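# Place one jar or bottle upright in each passing belt tray

## Task

Every empty tray riding the belt must end up with exactly one jar or bottle standing upright in it. The green button starts the belt, which moves the trays past the arms a single time at constant speed and halts on its own at the far end; trays detained too long get left behind. Pressing the yellow button before the green one advances the belt a little, once, at that same speed. Only trays still on the belt at the finish count, and the belt has to be motionless at the end.

## Robot and tools

Robots: four i2rt Big YAM arms, arm1 to arm4, each ending in a five-finger right hand. Base (base_link) positions in the scene frame, metres: arm1 (+0.849, +0.652, +0.741), arm2 (-0.359, +0.648, +0.755), arm3 (-0.853, -0.647, +0.752), arm4 (+0.349, -0.653, +0.788). Each foot looks along its own +x; arm1 and arm2 are rotated about -90 degrees about z, arm3 and arm4 about +90 degrees. Resting surfaces under the arms sit at z=+0.720. Reach is roughly 1.07 m from the joint 1 axis. The belt, its trays, the jars and bottles, and the green and yellow buttons are seen in the cameras.

Frame: one scene frame, metres, origin on the floor, +z up. The hand point lies 0.045 m in front of the palm; its +z runs along the straight fingers, +y out of the palm, +x across the palm away from the thumb. Printed hand positions drift more at long reach.

move: one action for any subset of arms. Each of arm1..arm4 is its own object containing: "joints", a name-to-value map of absolute targets (joint1_rad..joint6_rad in radians; hand_little, hand_ring, hand_middle, hand_index, hand_thumb_turn, hand_thumb_bend from -1 to 1 where +1 is open/straight and for the thumb turn +1 means beside the palm, -1 in front of it; hand_force_limit -1..1, mapping to roughly 0..10 N fingertip force, 15 N for thumb motors; hand_speed -0.96..1, full speed from +0.48 up); "target", one list of seven numbers [x, y, z, qw, qx, qy, qz], an absolute hand-point pose in the scene frame, reached along a straight line from the current hand_target; "speed", top speed along that line in m/s, 0.002 to 4.3, default 0.25 (turning capped at double it in rad/s); "min_time_s", 0.1 to 8 s, the shortest duration for that arm's joint motions. When "target" is used, "joints" may only carry the hand_ keys. Joint ranges: joint1 -2.879..2.879 (positive turns counter-clockwise seen from above), joint2 0..3.141 (shoulder, raises then brings the upper arm forward), joint3 0..3.019 (elbow opens), joint4 -1.692..1.57 (positive tips the fingers up), joint5 -1.57..1.57 (positive swings the hand to the arm's right), joint6 -2.094..2.094 (roll, positive clockwise seen from behind). With joint6 near -1.3 the wrist camera is on top and upright. "cameras" picks images: arm1_cam_wrist..arm4_cam_wrist, cam_belt_over, cam_far_end, cam_high, cam_start_end, or "all"; [] gives none. An empty move returns full state of every arm plus all images.

Motions in one call start at once; target paths of all arms finish together, never beyond 10 s, and no call exceeds 15 s. Paths ignore obstacles and other arms; the hand trails its path and may overshoot, notably with a straight arm. Fast joint moves can swing about 30 degrees past the goal when stretched out.

wait: seconds 0 to 10, lets time pass with no new command; cameras as in move. zoom_image: camera name and region [x0, y0, x1, y1] in pixels from the top-left, at most 504 by 504, on the latest image of that camera. show_instructions: no arguments, shows the reference page. finished_scene: ends the scene for good (scene 1, optional).

Reading results: "move" lists arms given motion; "as last shown" means an arm was not commanded and its statuses read "not commanded". Joint velocities are rad/s; "within noise" means at rest. Joint torques are raw drive outputs with offsets; numbers 3 and 4 wrap at ±28 N m. hand_stopped_by gives six words (little, ring, middle, index, thumb_bend, thumb_turn): moving, target, force, stalled or fault. <motor>_load_n is fingertip force in N, positive when pushed open; a lost grip shows as loads near 0. Stops: off_target means resting short of goal; time_out means a joint did not finish and now pushes toward the target shown under on_its_own; "joint command not followed" or "pose unreachable" means a safety check is withholding the arm, and not_followed means a hand target was dropped. After a refused call or a stop, the rest of that reply's move, wait and finished_scene calls are skipped.

Gripping: a finger motor moves only when its target changes by at least 0.002, and locks at the target or when its load hits hand_force_limit. Close at hand_speed -0.94 or slower for gentle grips; the scene starts at force limit 0 and speed -0.8. Thumb turned fully in (-1) plus fingers wrap objects 0.035 to 0.065 m thick. To open, send a more open value. A bracket on the little-finger side of the wrist juts out and can strike things.

Timing: the world keeps running while you compose a reply, so belt trays keep moving then.

Avoid: dropping jars or bottles (glass must not fall more than a few centimetres), releasing objects while they move, hard hits on fixed or heavy items, knocking anything out of the work area, arms pressing against each other or a hand closing on another arm's fingers, overloading fingers, and keeping arms stretched or straining (motors heat; at 100 °C the arm goes limp for 30-60 s and its blocked targets must be resent).

Each tool is called after "Call:" as name(argument=value, ...), one argument or row to a line, values as JSON.

Reference images:

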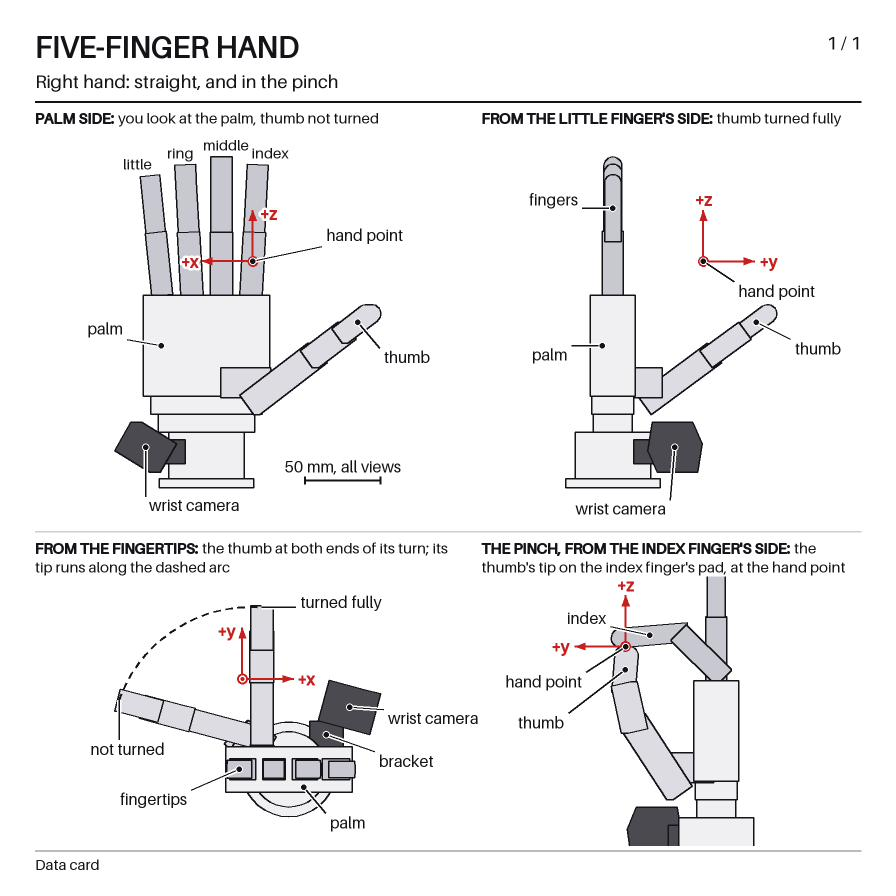

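## Session

Call:
move(
  cameras=["all"],
)

Scene clock: 0.00 s.
Joint torques (N m): no reading
Heat: arm1: hottest joint1_rad 28 °C; arm2: hottest joint5_rad 28 °C; arm3: hottest joint4_rad 29 °C; arm4: hottest joint1_rad 28 °C.
Joint velocities: within noise
arm1.joint_positions: joint1_rad=-0.280 joint2_rad=+0.648 joint3_rad=+1.426 joint4_rad=-1.516 joint5_rad=-0.205 joint6_rad=-0.961 hand_little=+1.000 hand_ring=+1.000 hand_middle=+1.000 hand_index=+1.000 hand_thumb_turn=+1.000 hand_thumb_bend=+1.000 hand_force_limit=+0.000 hand_speed=-0.800
arm1.joint_status: not commanded
arm1.hand_stopped_by: target,target,target,target,target,target
arm1.little_load_n: 0.0
arm1.ring_load_n: 0.0
arm1.middle_load_n: 0.0
arm1.index_load_n: 0.5
arm1.thumb_bend_load_n: 0.0
arm1.thumb_turn_load_n: 0.0
arm1.hand: x=+0.7986 y=+0.4639 z=+1.1955 quat_wxyz=(+0.163, +0.331, -0.849, +0.378) (m; scene frame)
arm1.hand_target: x=+0.7986 y=+0.4636 z=+1.2042 quat_wxyz=(+0.170, +0.331, -0.844, +0.386) (m; scene frame)
arm1.hand_status: not commanded
arm2.joint_positions: joint1_rad=+0.285 joint2_rad=+0.610 joint3_rad=+1.318 joint4_rad=-1.252 joint5_rad=-0.028 joint6_rad=-1.347 hand_little=+1.000 hand_ring=+1.000 hand_middle=+1.000 hand_index=+1.000 hand_thumb_turn=+1.000 hand_thumb_bend=+1.000 hand_force_limit=+0.000 hand_speed=-0.800
arm2.joint_status: not commanded
arm2.hand_stopped_by: target,target,target,target,target,target
arm2.little_load_n: 0.5
arm2.ring_load_n: 0.0
arm2.middle_load_n: 0.0
arm2.index_load_n: 0.0
arm2.thumb_bend_load_n: 0.0
arm2.thumb_turn_load_n: 0.0
arm2.hand: x=-0.3393 y=+0.3939 z=+1.2292 quat_wxyz=(+0.250, +0.629, -0.605, +0.420) (m; scene frame)
arm2.hand_target: x=-0.3393 y=+0.3942 z=+1.2425 quat_wxyz=(+0.257, +0.624, -0.599, +0.431) (m; scene frame)
arm2.hand_status: not commanded
arm3.joint_positions: joint1_rad=+0.038 joint2_rad=+0.632 joint3_rad=+1.341 joint4_rad=-1.164 joint5_rad=-0.006 joint6_rad=-1.340 hand_little=+1.000 hand_ring=+1.000 hand_middle=+1.000 hand_index=+1.000 hand_thumb_turn=+1.000 hand_thumb_bend=+1.000 hand_force_limit=+0.000 hand_speed=-0.800
arm3.joint_status: not commanded
arm3.hand_stopped_by: target,target,target,target,target,target
arm3.little_load_n: 0.0
arm3.ring_load_n: 0.0
arm3.middle_load_n: 0.5
arm3.index_load_n: 0.0
arm3.thumb_bend_load_n: 0.0
arm3.thumb_turn_load_n: 0.0
arm3.hand: x=-0.7990 y=-0.3811 z=+1.2532 quat_wxyz=(-0.416, +0.666, +0.524, +0.330) (m; scene frame)
arm3.hand_target: x=-0.7990 y=-0.3821 z=+1.2628 quat_wxyz=(-0.423, +0.662, +0.520, +0.335) (m; scene frame)
arm3.hand_status: not commanded
arm4.joint_positions: joint1_rad=+0.397 joint2_rad=+0.574 joint3_rad=+1.409 joint4_rad=-1.367 joint5_rad=+0.225 joint6_rad=-1.167 hand_little=+1.000 hand_ring=+1.000 hand_middle=+1.000 hand_index=+1.000 hand_thumb_turn=+1.000 hand_thumb_bend=+1.000 hand_force_limit=+0.000 hand_speed=-0.800
arm4.joint_status: not commanded
arm4.hand_stopped_by: target,target,target,target,target,target
arm4.little_load_n: 0.0
arm4.ring_load_n: 0.0
arm4.middle_load_n: 0.0
arm4.index_load_n: 0.0
arm4.thumb_bend_load_n: 0.5
arm4.thumb_turn_load_n: 0.0
arm4.hand: x=+0.3603 y=-0.4443 z=+1.2900 quat_wxyz=(-0.418, +0.657, +0.562, +0.278) (m; scene frame)
arm4.hand_target: x=+0.3606 y=-0.4449 z=+1.2996 quat_wxyz=(-0.428, +0.654, +0.557, +0.282) (m; scene frame)
arm4.hand_status: not commanded
pictures: arm1_cam_wrist, arm2_cam_wrist, arm3_cam_wrist, arm4_cam_wrist, cam_belt_over, cam_far_end, cam_high, cam_start_end
Images, in order (width x height): arm1_cam_wrist 896x504, arm2_cam_wrist 896x504, arm3_cam_wrist 896x504, arm4_cam_wrist 896x504, cam_belt_over 896x504, cam_far_end 896x504, cam_high 896x504, cam_start_end 896x504.

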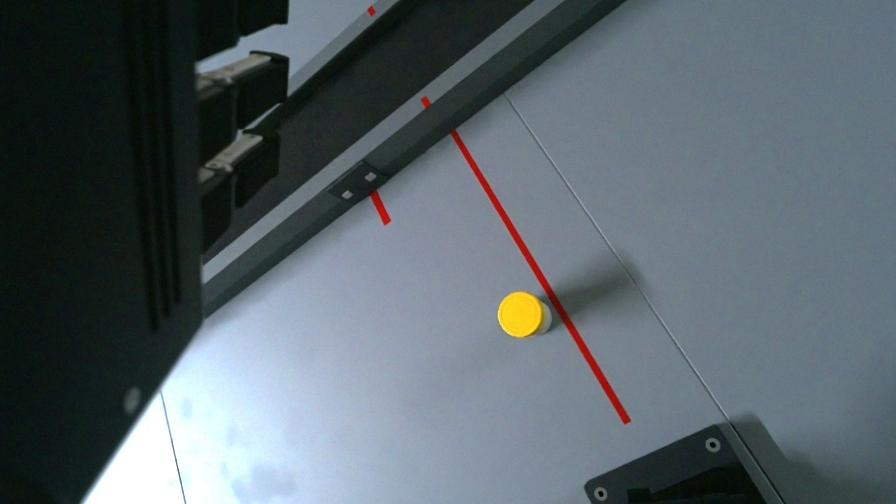

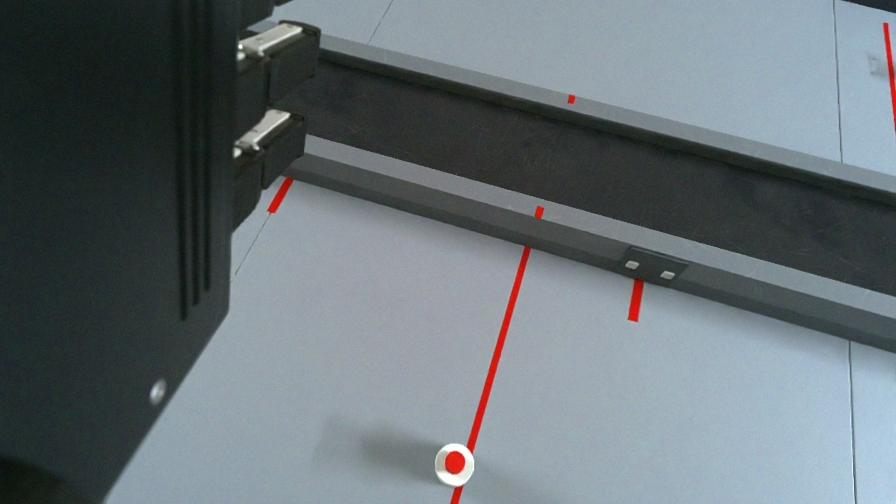

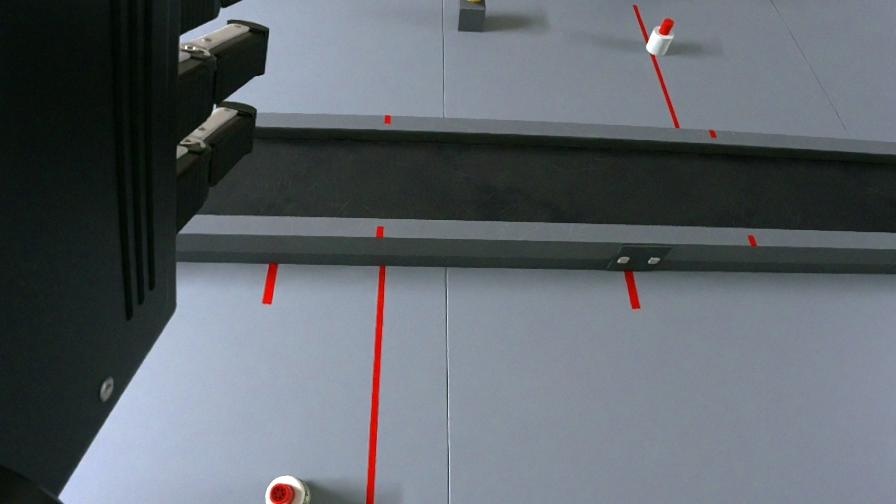

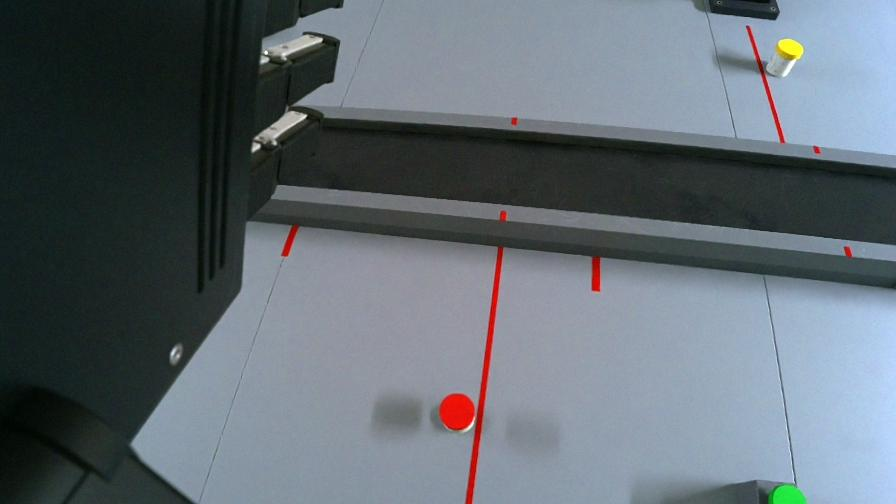

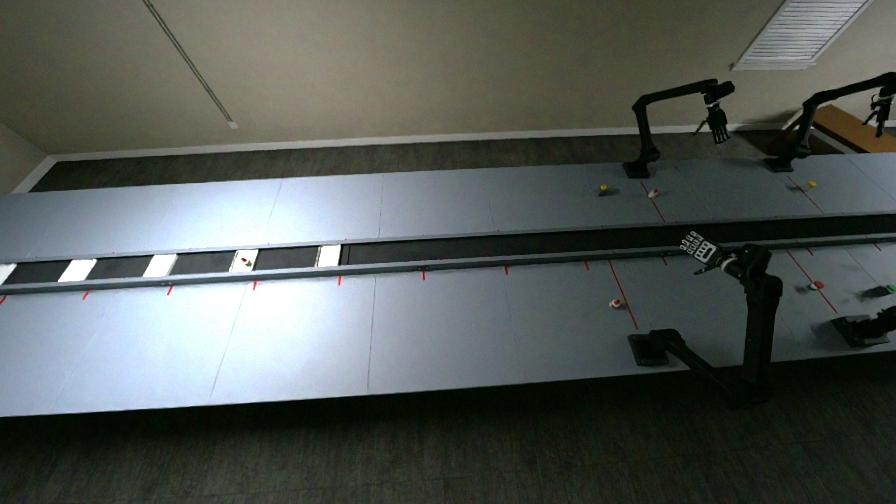

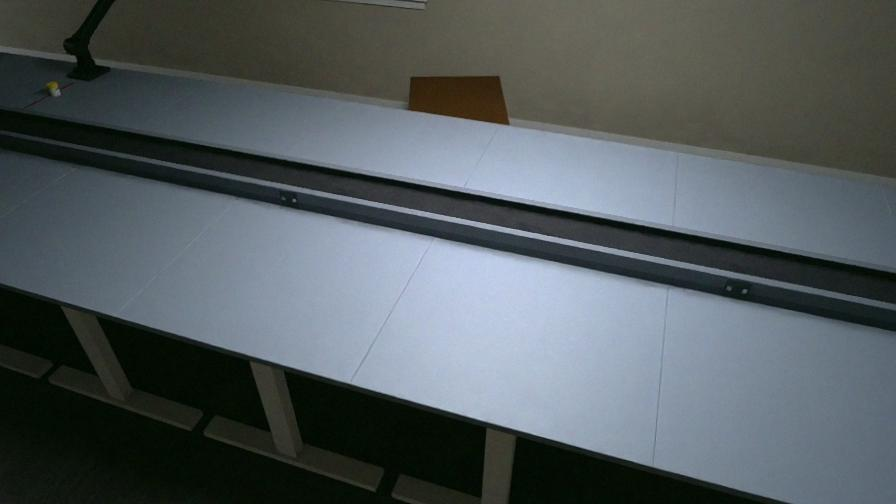

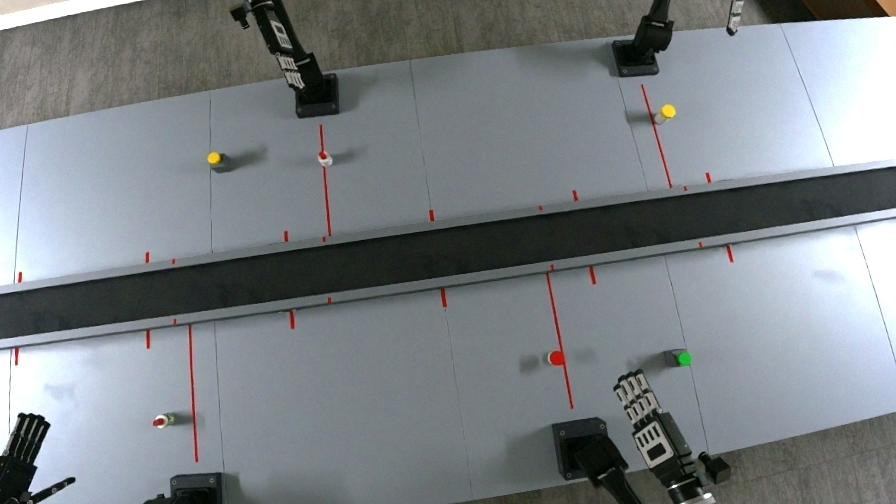

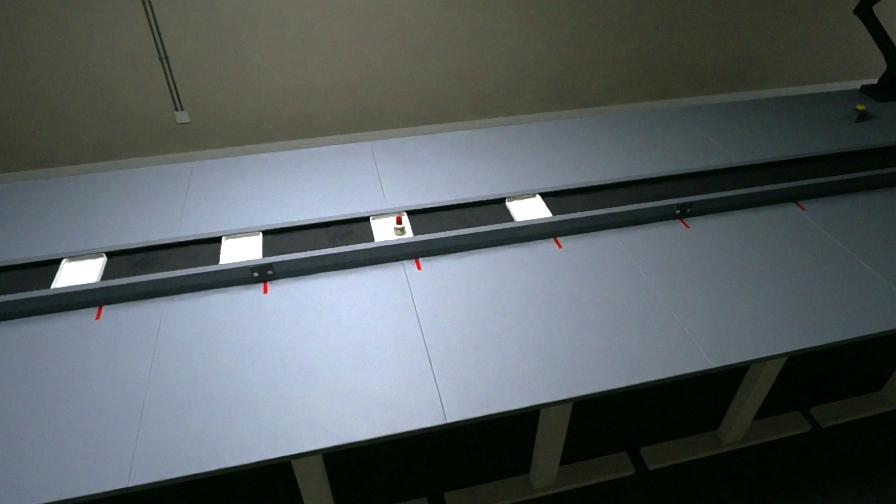

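Call:
zoom_image(
  camera="cam_high",
  region=[0, 100, 448, 352],
)

Call:
zoom_image(
  camera="cam_high",
  region=[392, 50, 896, 500],
)

Call:
zoom_image(
  camera="cam_belt_over",
  region=[0, 200, 350, 340],
)

Call:
zoom_image(
  camera="cam_belt_over",
  region=[560, 150, 896, 350],
)

Call:
zoom_image(
  camera="cam_start_end",
  region=[0, 150, 500, 350],
)

Call:
zoom_image(
  camera="cam_start_end",
  region=[450, 100, 896, 300],
)

Call:
zoom_image(
  camera="cam_far_end",
  region=[0, 100, 400, 300],
)

Scaled by 1.125 from the camera's image (finer frame: 1280x720).

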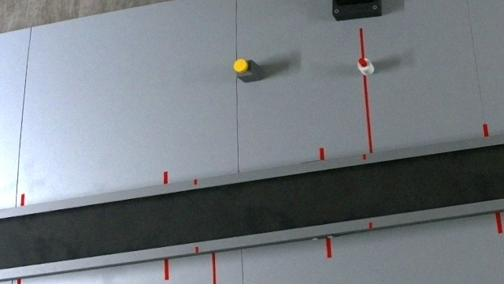

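Scaled by 1.000.

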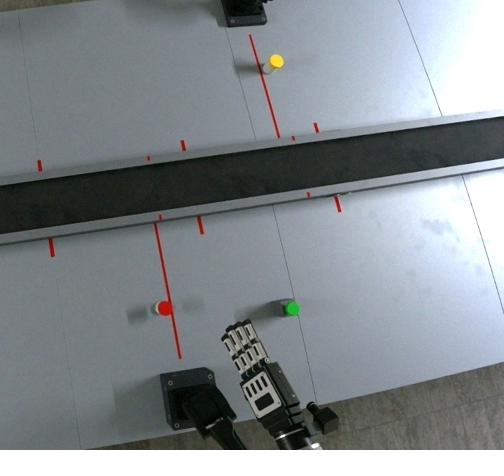

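Scaled by 1.440 from the camera's image (finer frame: 1280x720).

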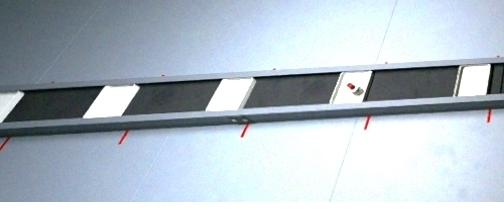

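Scaled by 1.500 from the camera's image (finer frame: 1280x720).

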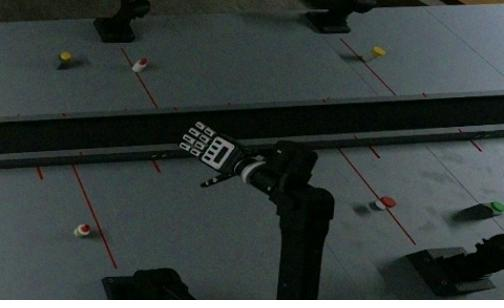

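Scaled by 1.008 from the camera's image (finer frame: 1280x720).

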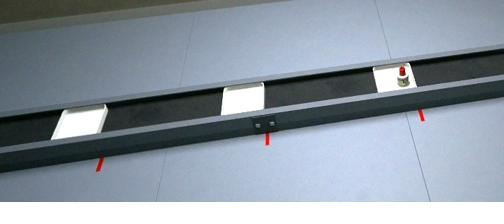

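Scaled by 1.130 from the camera's image (finer frame: 1280x720).

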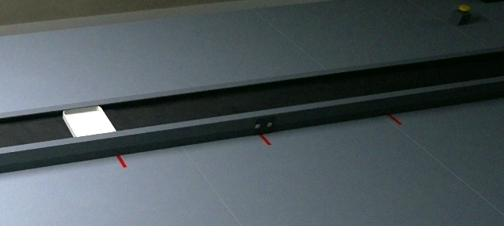

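Scaled by 1.260 from the camera's image (finer frame: 1280x720).

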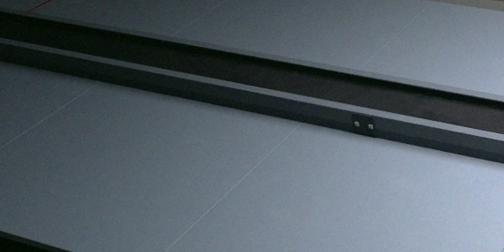

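Call:
zoom_image(
  camera="arm3_cam_wrist",
  region=[180, 400, 440, 504],
)

Call:
zoom_image(
  camera="arm2_cam_wrist",
  region=[380, 380, 580, 504],
)

Call:
zoom_image(
  camera="arm3_cam_wrist",
  region=[400, 0, 740, 150],
)

Call:
zoom_image(
  camera="arm4_cam_wrist",
  region=[380, 360, 560, 460],
)

Call:
zoom_image(
  camera="arm4_cam_wrist",
  region=[640, 10, 896, 190],
)

Call:
zoom_image(
  camera="cam_high",
  region=[190, 130, 250, 180],
)

Call:
zoom_image(
  camera="cam_high",
  region=[120, 390, 220, 460],
)

Scaled by 1.938 from the camera's image (finer frame: 1280x720).

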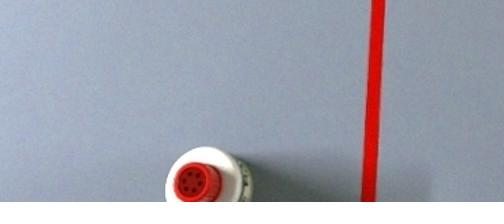

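Scaled by 2.520 from the camera's image (finer frame: 1280x720).

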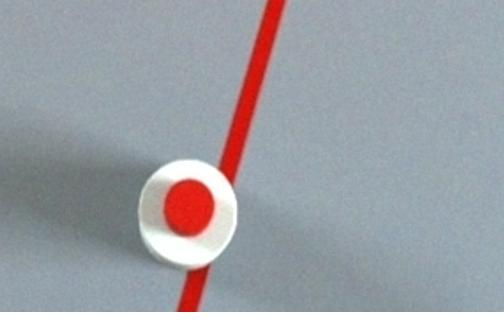

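Scaled by 1.482 from the camera's image (finer frame: 1280x720).

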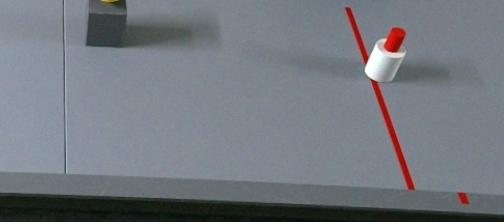

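Scaled by 2.800 from the camera's image (finer frame: 1280x720).

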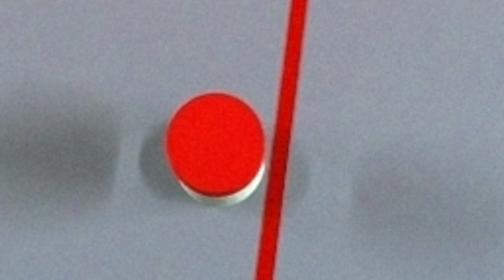

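Scaled by 1.969 from the camera's image (finer frame: 1280x720).

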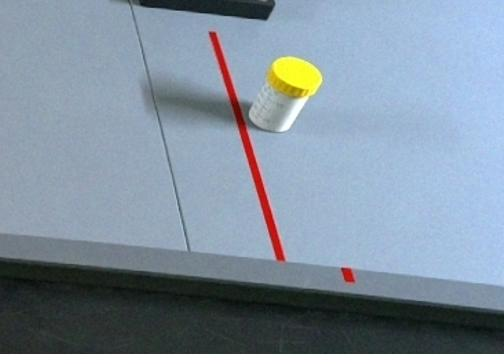

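Scaled by 8.400 from the camera's image (finer frame: 1280x720).

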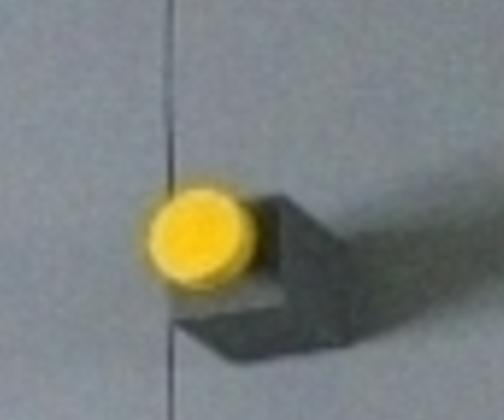

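Scaled by 5.040 from the camera's image (finer frame: 1280x720).

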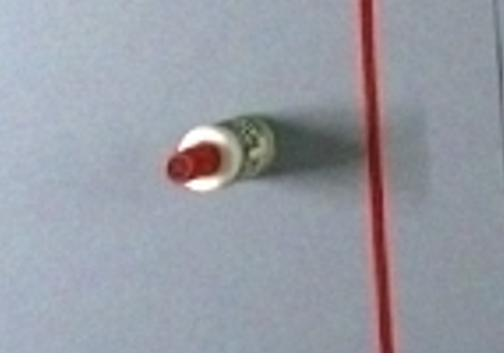

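Call:
move(
  arm1={"target": [0.87, 0.40, 1.0, 0, 0, 1, 0]},
  arm2={"target": [-0.36, 0.39, 1.0, 0, 0, 1, 0]},
  arm3={"target": [-0.93, -0.39, 1.0, 0, 1, 0, 0]},
  arm4={"target": [0.33, -0.40, 1.0, 0, 1, 0, 0]},
  cameras=["all"],
)

Scene clock: 16.83 s.
Joint torques (N m): arm1=[-0.15 -3.25 7.23 -0.18 -0.12 0.1] | arm2=[-1.2 -6.12 8.32 -0.03 -0.13 0.06] | arm3=[-1.96 -6.65 7.19 0.95 -0.1 -0.02] | arm4=[-1.61 -7.41 8.18 0.85 -0.28 0.07]
Heat: arm1: hottest joint1_rad 28 °C; arm2: hottest joint3_rad 29 °C; arm3: hottest joint4_rad 29 °C; arm4: hottest joint1_rad 28 °C.
move: arm1 done; arm2 done; arm3 done; arm4 done
Joint velocities: within noise
arm1.joint_positions: joint1_rad=+0.006 joint2_rad=+1.150 joint3_rad=+1.214 joint4_rad=-1.624 joint5_rad=+0.001 joint6_rad=-0.046 hand_little=+1.000 hand_ring=+1.000 hand_middle=+1.000 hand_index=+1.000 hand_thumb_turn=+1.000 hand_thumb_bend=+1.000 hand_force_limit=+0.000 hand_speed=-0.800
arm1.joint_status: not commanded
arm1.hand_stopped_by: target,target,target,target,target,target
arm1.little_load_n: 0.0
arm1.ring_load_n: 0.0
arm1.middle_load_n: 0.0
arm1.index_load_n: 0.0
arm1.thumb_bend_load_n: 0.0
arm1.thumb_turn_load_n: 0.0
arm1.hand: x=+0.8706 y=+0.3987 z=+1.0000 quat_wxyz=(+0.002, +0.011, -1.000, +0.004)
arm1.hand_target: x=+0.8700 y=+0.3999 z=+0.9999 quat_wxyz=(+0.000, +0.000, -1.000, +0.000)
arm1.hand_status: done (0.001 m and 1.4 deg from the pose sent, 0.218 m and 63.8 deg at the start)
arm2.joint_positions: joint1_rad=-0.065 joint2_rad=+1.169 joint3_rad=+1.188 joint4_rad=-1.579 joint5_rad=-0.010 joint6_rad=-0.122 hand_little=+1.000 hand_ring=+1.000 hand_middle=+1.000 hand_index=+1.000 hand_thumb_turn=+1.000 hand_thumb_bend=+1.000 hand_force_limit=+0.000 hand_speed=-0.800
arm2.joint_status: not commanded
arm2.hand_stopped_by: target,target,target,target,target,target
arm2.little_load_n: 0.0
arm2.ring_load_n: 0.0
arm2.middle_load_n: 0.0
arm2.index_load_n: 0.0
arm2.thumb_bend_load_n: 0.0
arm2.thumb_turn_load_n: 0.0
arm2.hand: x=-0.3596 y=+0.3886 z=+0.9990 quat_wxyz=(+0.002, +0.007, -1.000, +0.005)
arm2.hand_target: x=-0.3600 y=+0.3899 z=+1.0000 quat_wxyz=(+0.000, +0.000, -1.000, +0.000)
arm2.hand_status: done (0.002 m and 1.0 deg from the pose sent, 0.230 m and 105.6 deg at the start)
arm3.joint_positions: joint1_rad=+0.208 joint2_rad=+1.172 joint3_rad=+1.207 joint4_rad=-1.599 joint5_rad=+0.004 joint6_rad=+0.134 hand_little=+1.000 hand_ring=+1.000 hand_middle=+1.000 hand_index=+1.000 hand_thumb_turn=+1.000 hand_thumb_bend=+1.000 hand_force_limit=+0.000 hand_speed=-0.800
arm3.joint_status: not commanded
arm3.hand_stopped_by: target,target,target,target,target,target
arm3.little_load_n: 0.0
arm3.ring_load_n: 0.0
arm3.middle_load_n: 0.0
arm3.index_load_n: 0.0
arm3.thumb_bend_load_n: 0.0
arm3.thumb_turn_load_n: 0.0
arm3.hand: x=-0.9320 y=-0.3919 z=+1.0036 quat_wxyz=(-0.005, +1.000, +0.013, +0.001)
arm3.hand_target: x=-0.9300 y=-0.3900 z=+1.0000 quat_wxyz=(+0.000, +1.000, +0.000, +0.000)
arm3.hand_status: done (0.005 m and 1.6 deg from the pose sent, 0.285 m and 96.4 deg at the start)
arm4.joint_positions: joint1_rad=-0.005 joint2_rad=+1.157 joint3_rad=+1.087 joint4_rad=-1.523 joint5_rad=+0.006 joint6_rad=-0.040 hand_little=+1.000 hand_ring=+1.000 hand_middle=+1.000 hand_index=+1.000 hand_thumb_turn=+1.000 hand_thumb_bend=+1.000 hand_force_limit=+0.000 hand_speed=-0.800
arm4.joint_status: not commanded
arm4.hand_stopped_by: target,target,target,target,target,target
arm4.little_load_n: 0.0
arm4.ring_load_n: 0.0
arm4.middle_load_n: 0.0
arm4.index_load_n: 0.0
arm4.thumb_bend_load_n: 0.0
arm4.thumb_turn_load_n: 0.0
arm4.hand: x=+0.3289 y=-0.4063 z=+0.9983 quat_wxyz=(+0.012, +1.000, +0.008, +0.002)
arm4.hand_target: x=+0.3301 y=-0.4001 z=+1.0000 quat_wxyz=(+0.000, +1.000, +0.000, +0.000)
arm4.hand_status: done (0.007 m and 1.6 deg from the pose sent, 0.295 m and 97.9 deg at the start)
pictures: arm1_cam_wrist, arm2_cam_wrist, arm3_cam_wrist, arm4_cam_wrist, cam_belt_over, cam_far_end, cam_high, cam_start_end
Images, in order (width x height): arm1_cam_wrist 896x504, arm2_cam_wrist 896x504, arm3_cam_wrist 896x504, arm4_cam_wrist 896x504, cam_belt_over 896x504, cam_far_end 896x504, cam_high 896x504, cam_start_end 896x504.

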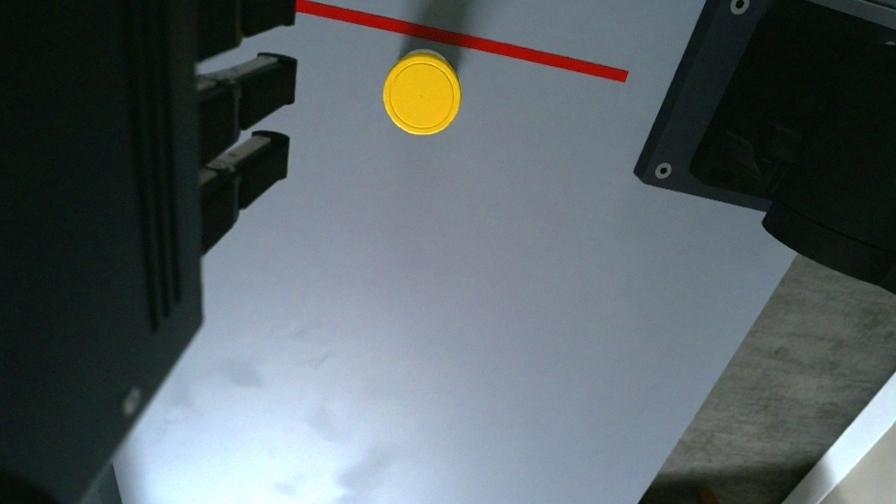

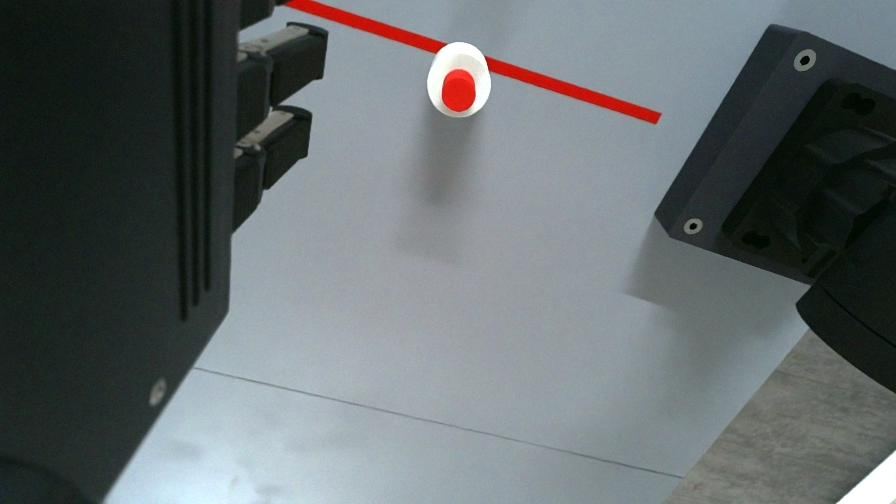

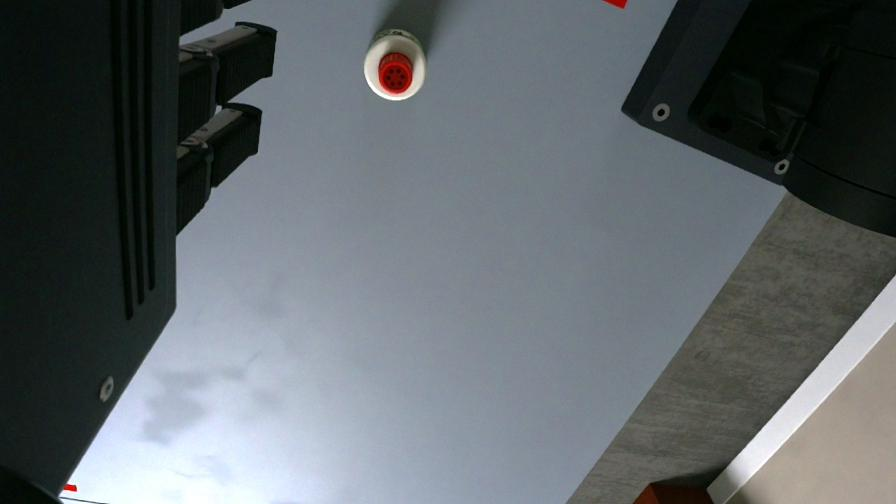

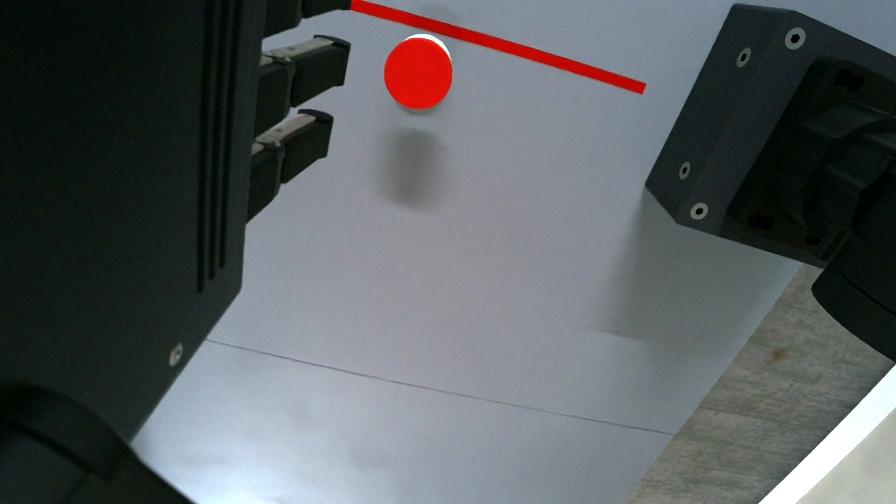

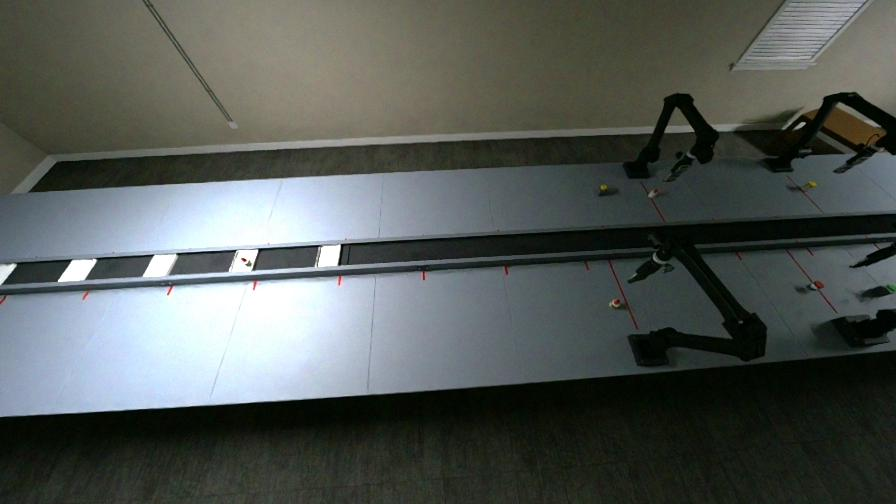

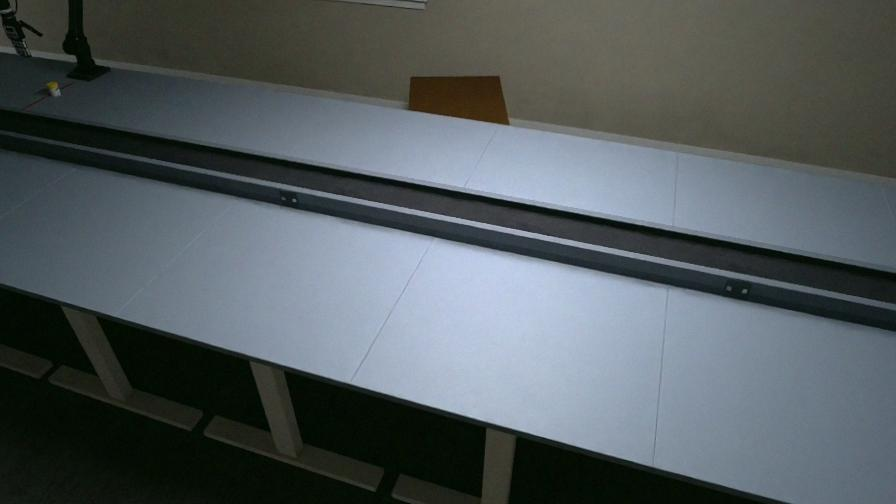

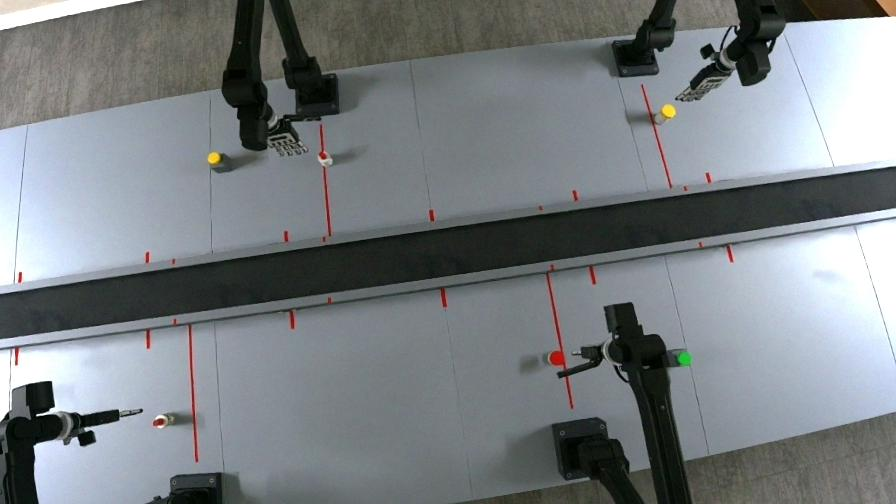

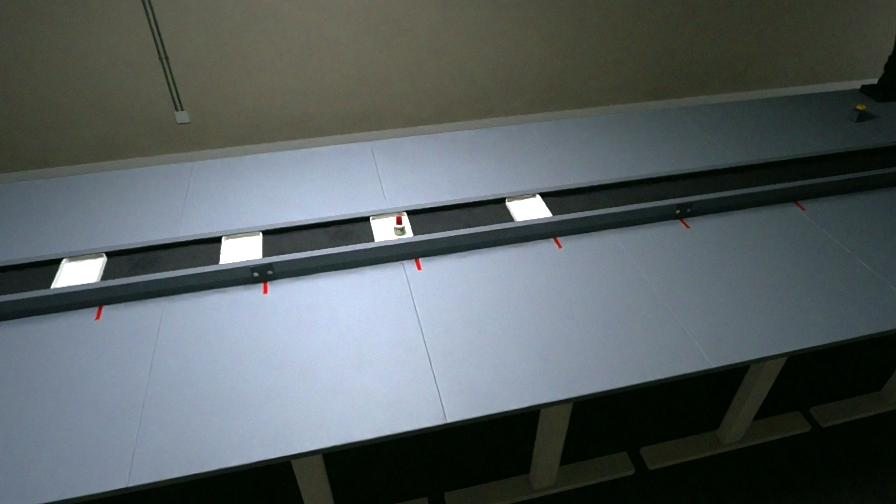

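Call:
zoom_image(
  camera="arm1_cam_wrist",
  region=[340, 0, 540, 150],
)

Call:
zoom_image(
  camera="arm2_cam_wrist",
  region=[360, 0, 560, 150],
)

Call:
zoom_image(
  camera="arm3_cam_wrist",
  region=[300, 0, 500, 150],
)

Call:
zoom_image(
  camera="arm4_cam_wrist",
  region=[320, 0, 520, 150],
)

Call:
zoom_image(
  camera="cam_far_end",
  region=[0, 50, 120, 140],
)

Call:
zoom_image(
  camera="cam_belt_over",
  region=[590, 160, 690, 220],
)

Call:
zoom_image(
  camera="cam_belt_over",
  region=[590, 280, 650, 320],
)

Call:
zoom_image(
  camera="cam_belt_over",
  region=[780, 260, 896, 320],
)

Scaled by 2.520 from the camera's image (finer frame: 1280x720).

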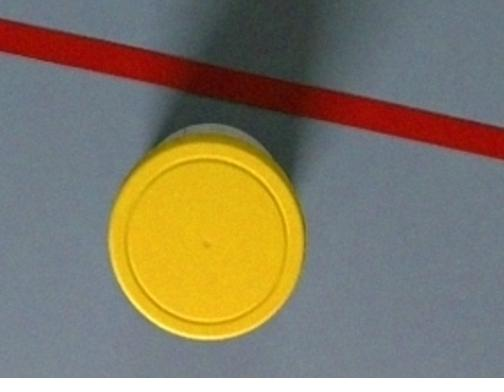

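Scaled by 2.520 from the camera's image (finer frame: 1280x720).

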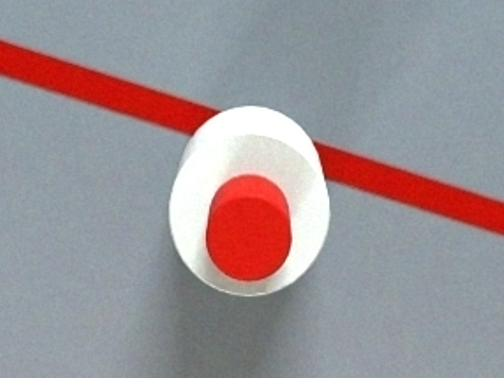

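Scaled by 2.520 from the camera's image (finer frame: 1280x720).

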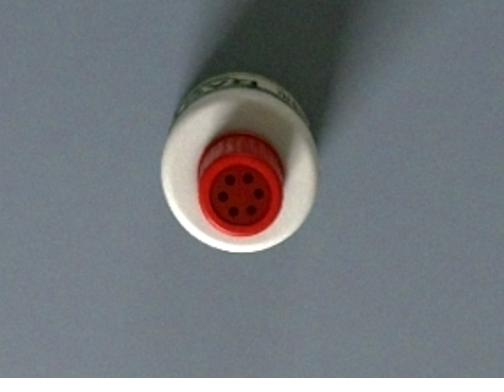

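Scaled by 2.520 from the camera's image (finer frame: 1280x720).

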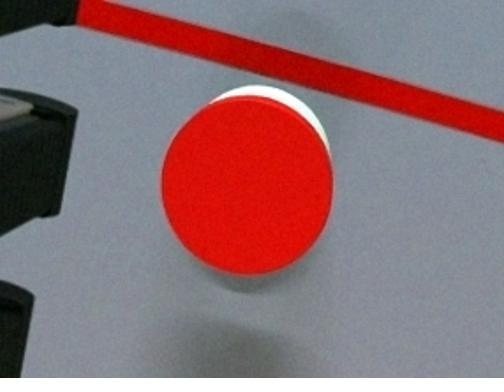

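Scaled by 4.200 from the camera's image (finer frame: 1280x720).

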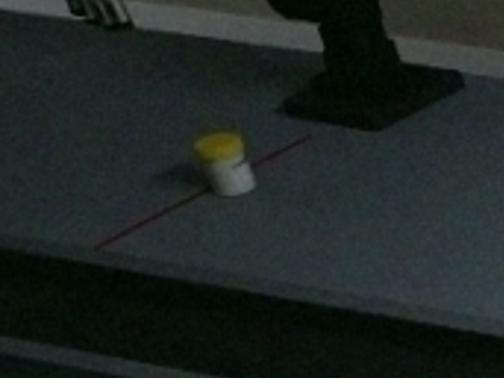

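Scaled by 5.040 from the camera's image (finer frame: 1280x720).

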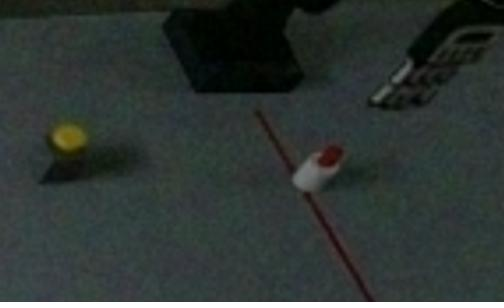

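Scaled by 8.400 from the camera's image (finer frame: 1280x720).

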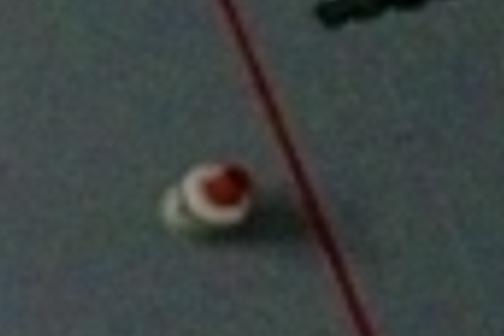

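Scaled by 4.345 from the camera's image (finer frame: 1280x720).

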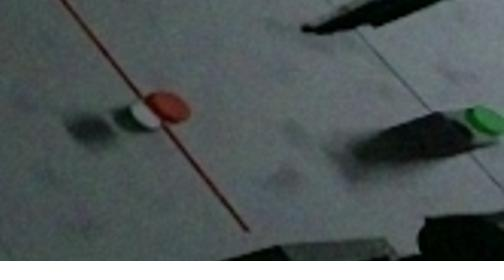

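Call:
move(
  arm1={"target": [0.891, 0.401, 0.87, 0, 0, 0.9135, -0.4067], "joints": {"hand_thumb_turn": -1}},
  arm2={"target": [-0.338, 0.402, 0.87, 0, 0, 0.9135, -0.4067], "joints": {"hand_thumb_turn": -1}},
  arm3={"target": [-0.95, -0.389, 0.87, -0.4067, 0.9135, 0, 0], "joints": {"hand_thumb_turn": -1}},
  arm4={"target": [0.307, -0.389, 0.87, -0.4067, 0.9135, 0, 0], "joints": {"hand_thumb_turn": -1}},
  cameras=["arm1_cam_wrist", "arm2_cam_wrist", "arm3_cam_wrist", "arm4_cam_wrist"],
)

Scene clock: 27.20 s.
Joint torques (N m): arm1=[1.08 3.25 8.5 1.85 0.21 0.1] | arm2=[0.73 2.08 9.85 2.3 -0.13 0.1] | arm3=[-0.21 1.03 8.21 2.92 0.24 -0.02] | arm4=[-0.03 -0.21 9.29 2.65 0.11 0.07]
Heat: arm1: hottest joint1_rad 28 °C; arm2: hottest joint3_rad 29 °C; arm3: hottest joint4_rad 29 °C; arm4: hottest joint1_rad 28 °C.
move: arm1 done; arm2 done; arm3 done; arm4 off_target
Joint velocities: within noise
arm1.joint_positions: joint1_rad=+0.099 joint2_rad=+0.443 joint3_rad=+0.441 joint4_rad=-0.746 joint5_rad=+0.053 joint6_rad=+0.040 hand_little=+1.000 hand_ring=+1.000 hand_middle=+1.000 hand_index=+1.000 hand_thumb_turn=-1.000 hand_thumb_bend=+1.000 hand_force_limit=+0.000 hand_speed=-0.800
arm1.joint_status: all done
arm1.hand_stopped_by: target,target,target,target,target,target
arm1.little_load_n: 0.0
arm1.ring_load_n: -0.5
arm1.middle_load_n: 0.0
arm1.index_load_n: 0.0
arm1.thumb_bend_load_n: 0.0
arm1.thumb_turn_load_n: 0.0
arm1.hand: x=+0.8884 y=+0.4049 z=+0.8670 quat_wxyz=(+0.003, +0.004, -0.917, +0.399)
arm1.hand_target: x=+0.8909 y=+0.4012 z=+0.8701 quat_wxyz=(+0.000, +0.000, -0.914, +0.407)
arm1.hand_status: done (0.006 m and 1.1 deg from the pose sent, 0.132 m and 47.5 deg at the start)
arm2.joint_positions: joint1_rad=-0.056 joint2_rad=+0.425 joint3_rad=+0.395 joint4_rad=-0.730 joint5_rad=-0.076 joint6_rad=-0.058 hand_little=+1.000 hand_ring=+1.000 hand_middle=+1.000 hand_index=+1.000 hand_thumb_turn=-1.000 hand_thumb_bend=+1.000 hand_force_limit=+0.000 hand_speed=-0.800
arm2.joint_status: all done
arm2.hand_stopped_by: target,target,target,target,target,target
arm2.little_load_n: 0.0
arm2.ring_load_n: 0.0
arm2.middle_load_n: 0.0
arm2.index_load_n: 0.0
arm2.thumb_bend_load_n: 0.0
arm2.thumb_turn_load_n: 0.0
arm2.hand: x=-0.3402 y=+0.4081 z=+0.8638 quat_wxyz=(+0.002, -0.002, -0.919, +0.394)
arm2.hand_target: x=-0.3380 y=+0.4023 z=+0.8702 quat_wxyz=(+0.000, +0.000, -0.914, +0.407)
arm2.hand_status: done (0.009 m and 1.6 deg from the pose sent, 0.131 m and 47.5 deg at the start)
arm3.joint_positions: joint1_rad=+0.442 joint2_rad=+0.561 joint3_rad=+0.445 joint4_rad=-0.680 joint5_rad=+0.294 joint6_rad=+0.271 hand_little=+1.000 hand_ring=+1.000 hand_middle=+1.000 hand_index=+1.000 hand_thumb_turn=-1.000 hand_thumb_bend=+1.000 hand_force_limit=+0.000 hand_speed=-0.800
arm3.joint_status: all done
arm3.hand_stopped_by: target,target,target,target,target,target
arm3.little_load_n: 0.0
arm3.ring_load_n: 0.0
arm3.middle_load_n: 0.0
arm3.index_load_n: 0.0
arm3.thumb_bend_load_n: 0.0
arm3.thumb_turn_load_n: 0.0
arm3.hand: x=-0.9455 y=-0.3908 z=+0.8686 quat_wxyz=(-0.399, +0.917, +0.001, +0.006)
arm3.hand_target: x=-0.9500 y=-0.3891 z=+0.8702 quat_wxyz=(-0.407, +0.914, +0.000, +0.000)
arm3.hand_status: done (0.005 m and 1.1 deg from the pose sent, 0.135 m and 47.4 deg at the start)
arm4.joint_positions: joint1_rad=+0.084 joint2_rad=+0.528 joint3_rad=+0.328 joint4_rad=-0.564 joint5_rad=+0.055 joint6_rad=+0.043 hand_little=+1.000 hand_ring=+1.000 hand_middle=+1.000 hand_index=+1.000 hand_thumb_turn=-1.000 hand_thumb_bend=+1.000 hand_force_limit=+0.000 hand_speed=-0.800
arm4.joint_status: all done
arm4.hand_stopped_by: target,target,target,target,target,target
arm4.little_load_n: 0.0
arm4.ring_load_n: 0.0
arm4.middle_load_n: 0.0
arm4.index_load_n: 0.0
arm4.thumb_bend_load_n: 0.0
arm4.thumb_turn_load_n: 0.0
arm4.hand: x=+0.3103 y=-0.3973 z=+0.8621 quat_wxyz=(-0.393, +0.920, -0.001, +0.003)
arm4.hand_target: x=+0.3071 y=-0.3895 z=+0.8703 quat_wxyz=(-0.407, +0.914, +0.000, +0.000)
arm4.hand_status: off_target (0.012 m and 1.8 deg from the pose sent, 0.131 m and 49.3 deg at the start)
Images, in order (width x height): arm1_cam_wrist 896x504, arm2_cam_wrist 896x504, arm3_cam_wrist 896x504, arm4_cam_wrist 896x504.

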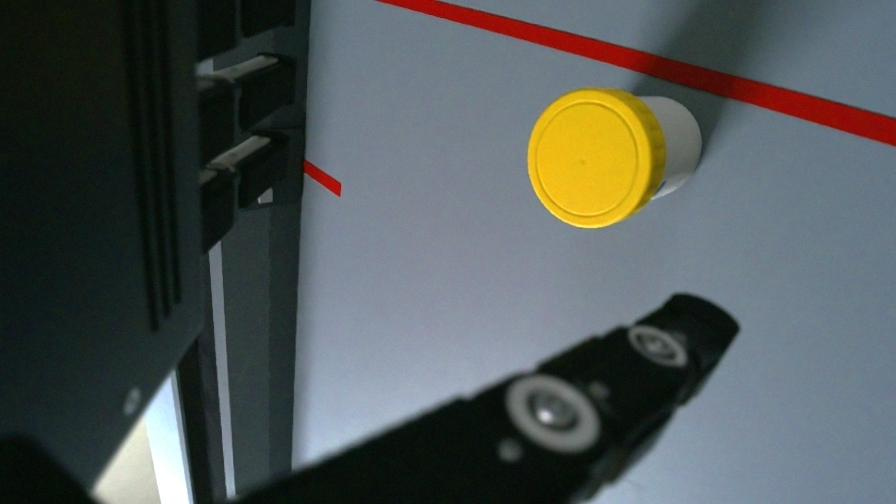

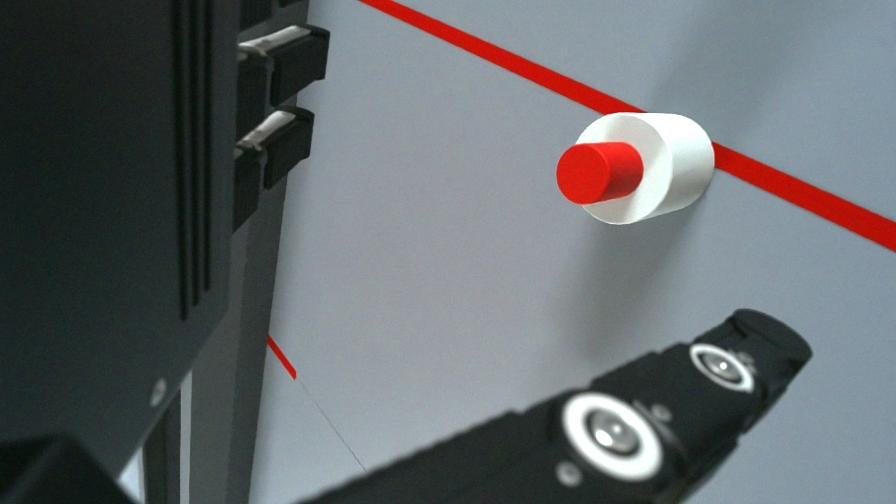

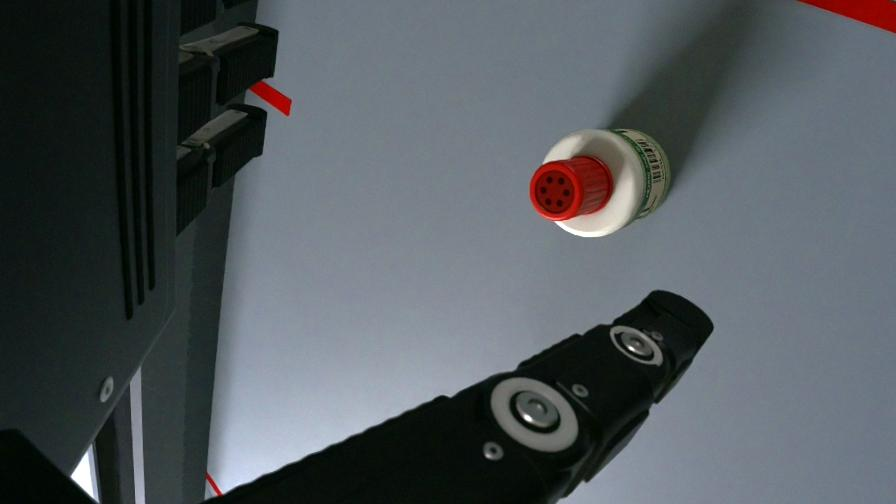

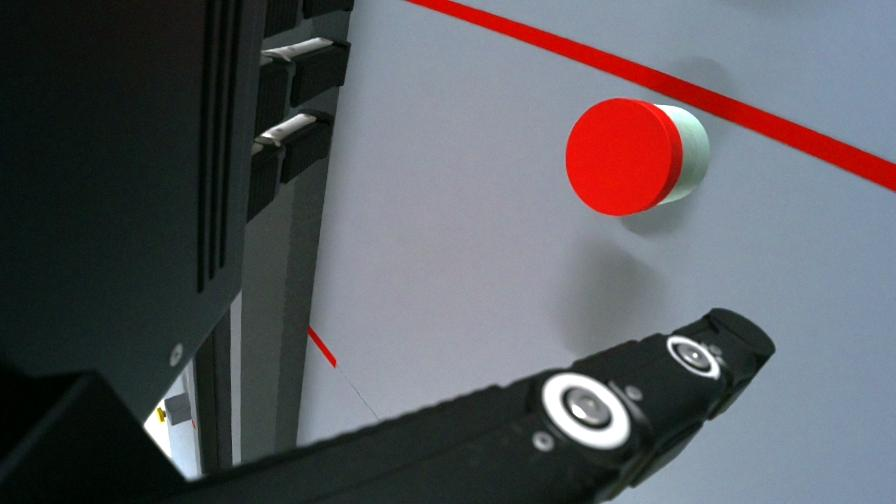

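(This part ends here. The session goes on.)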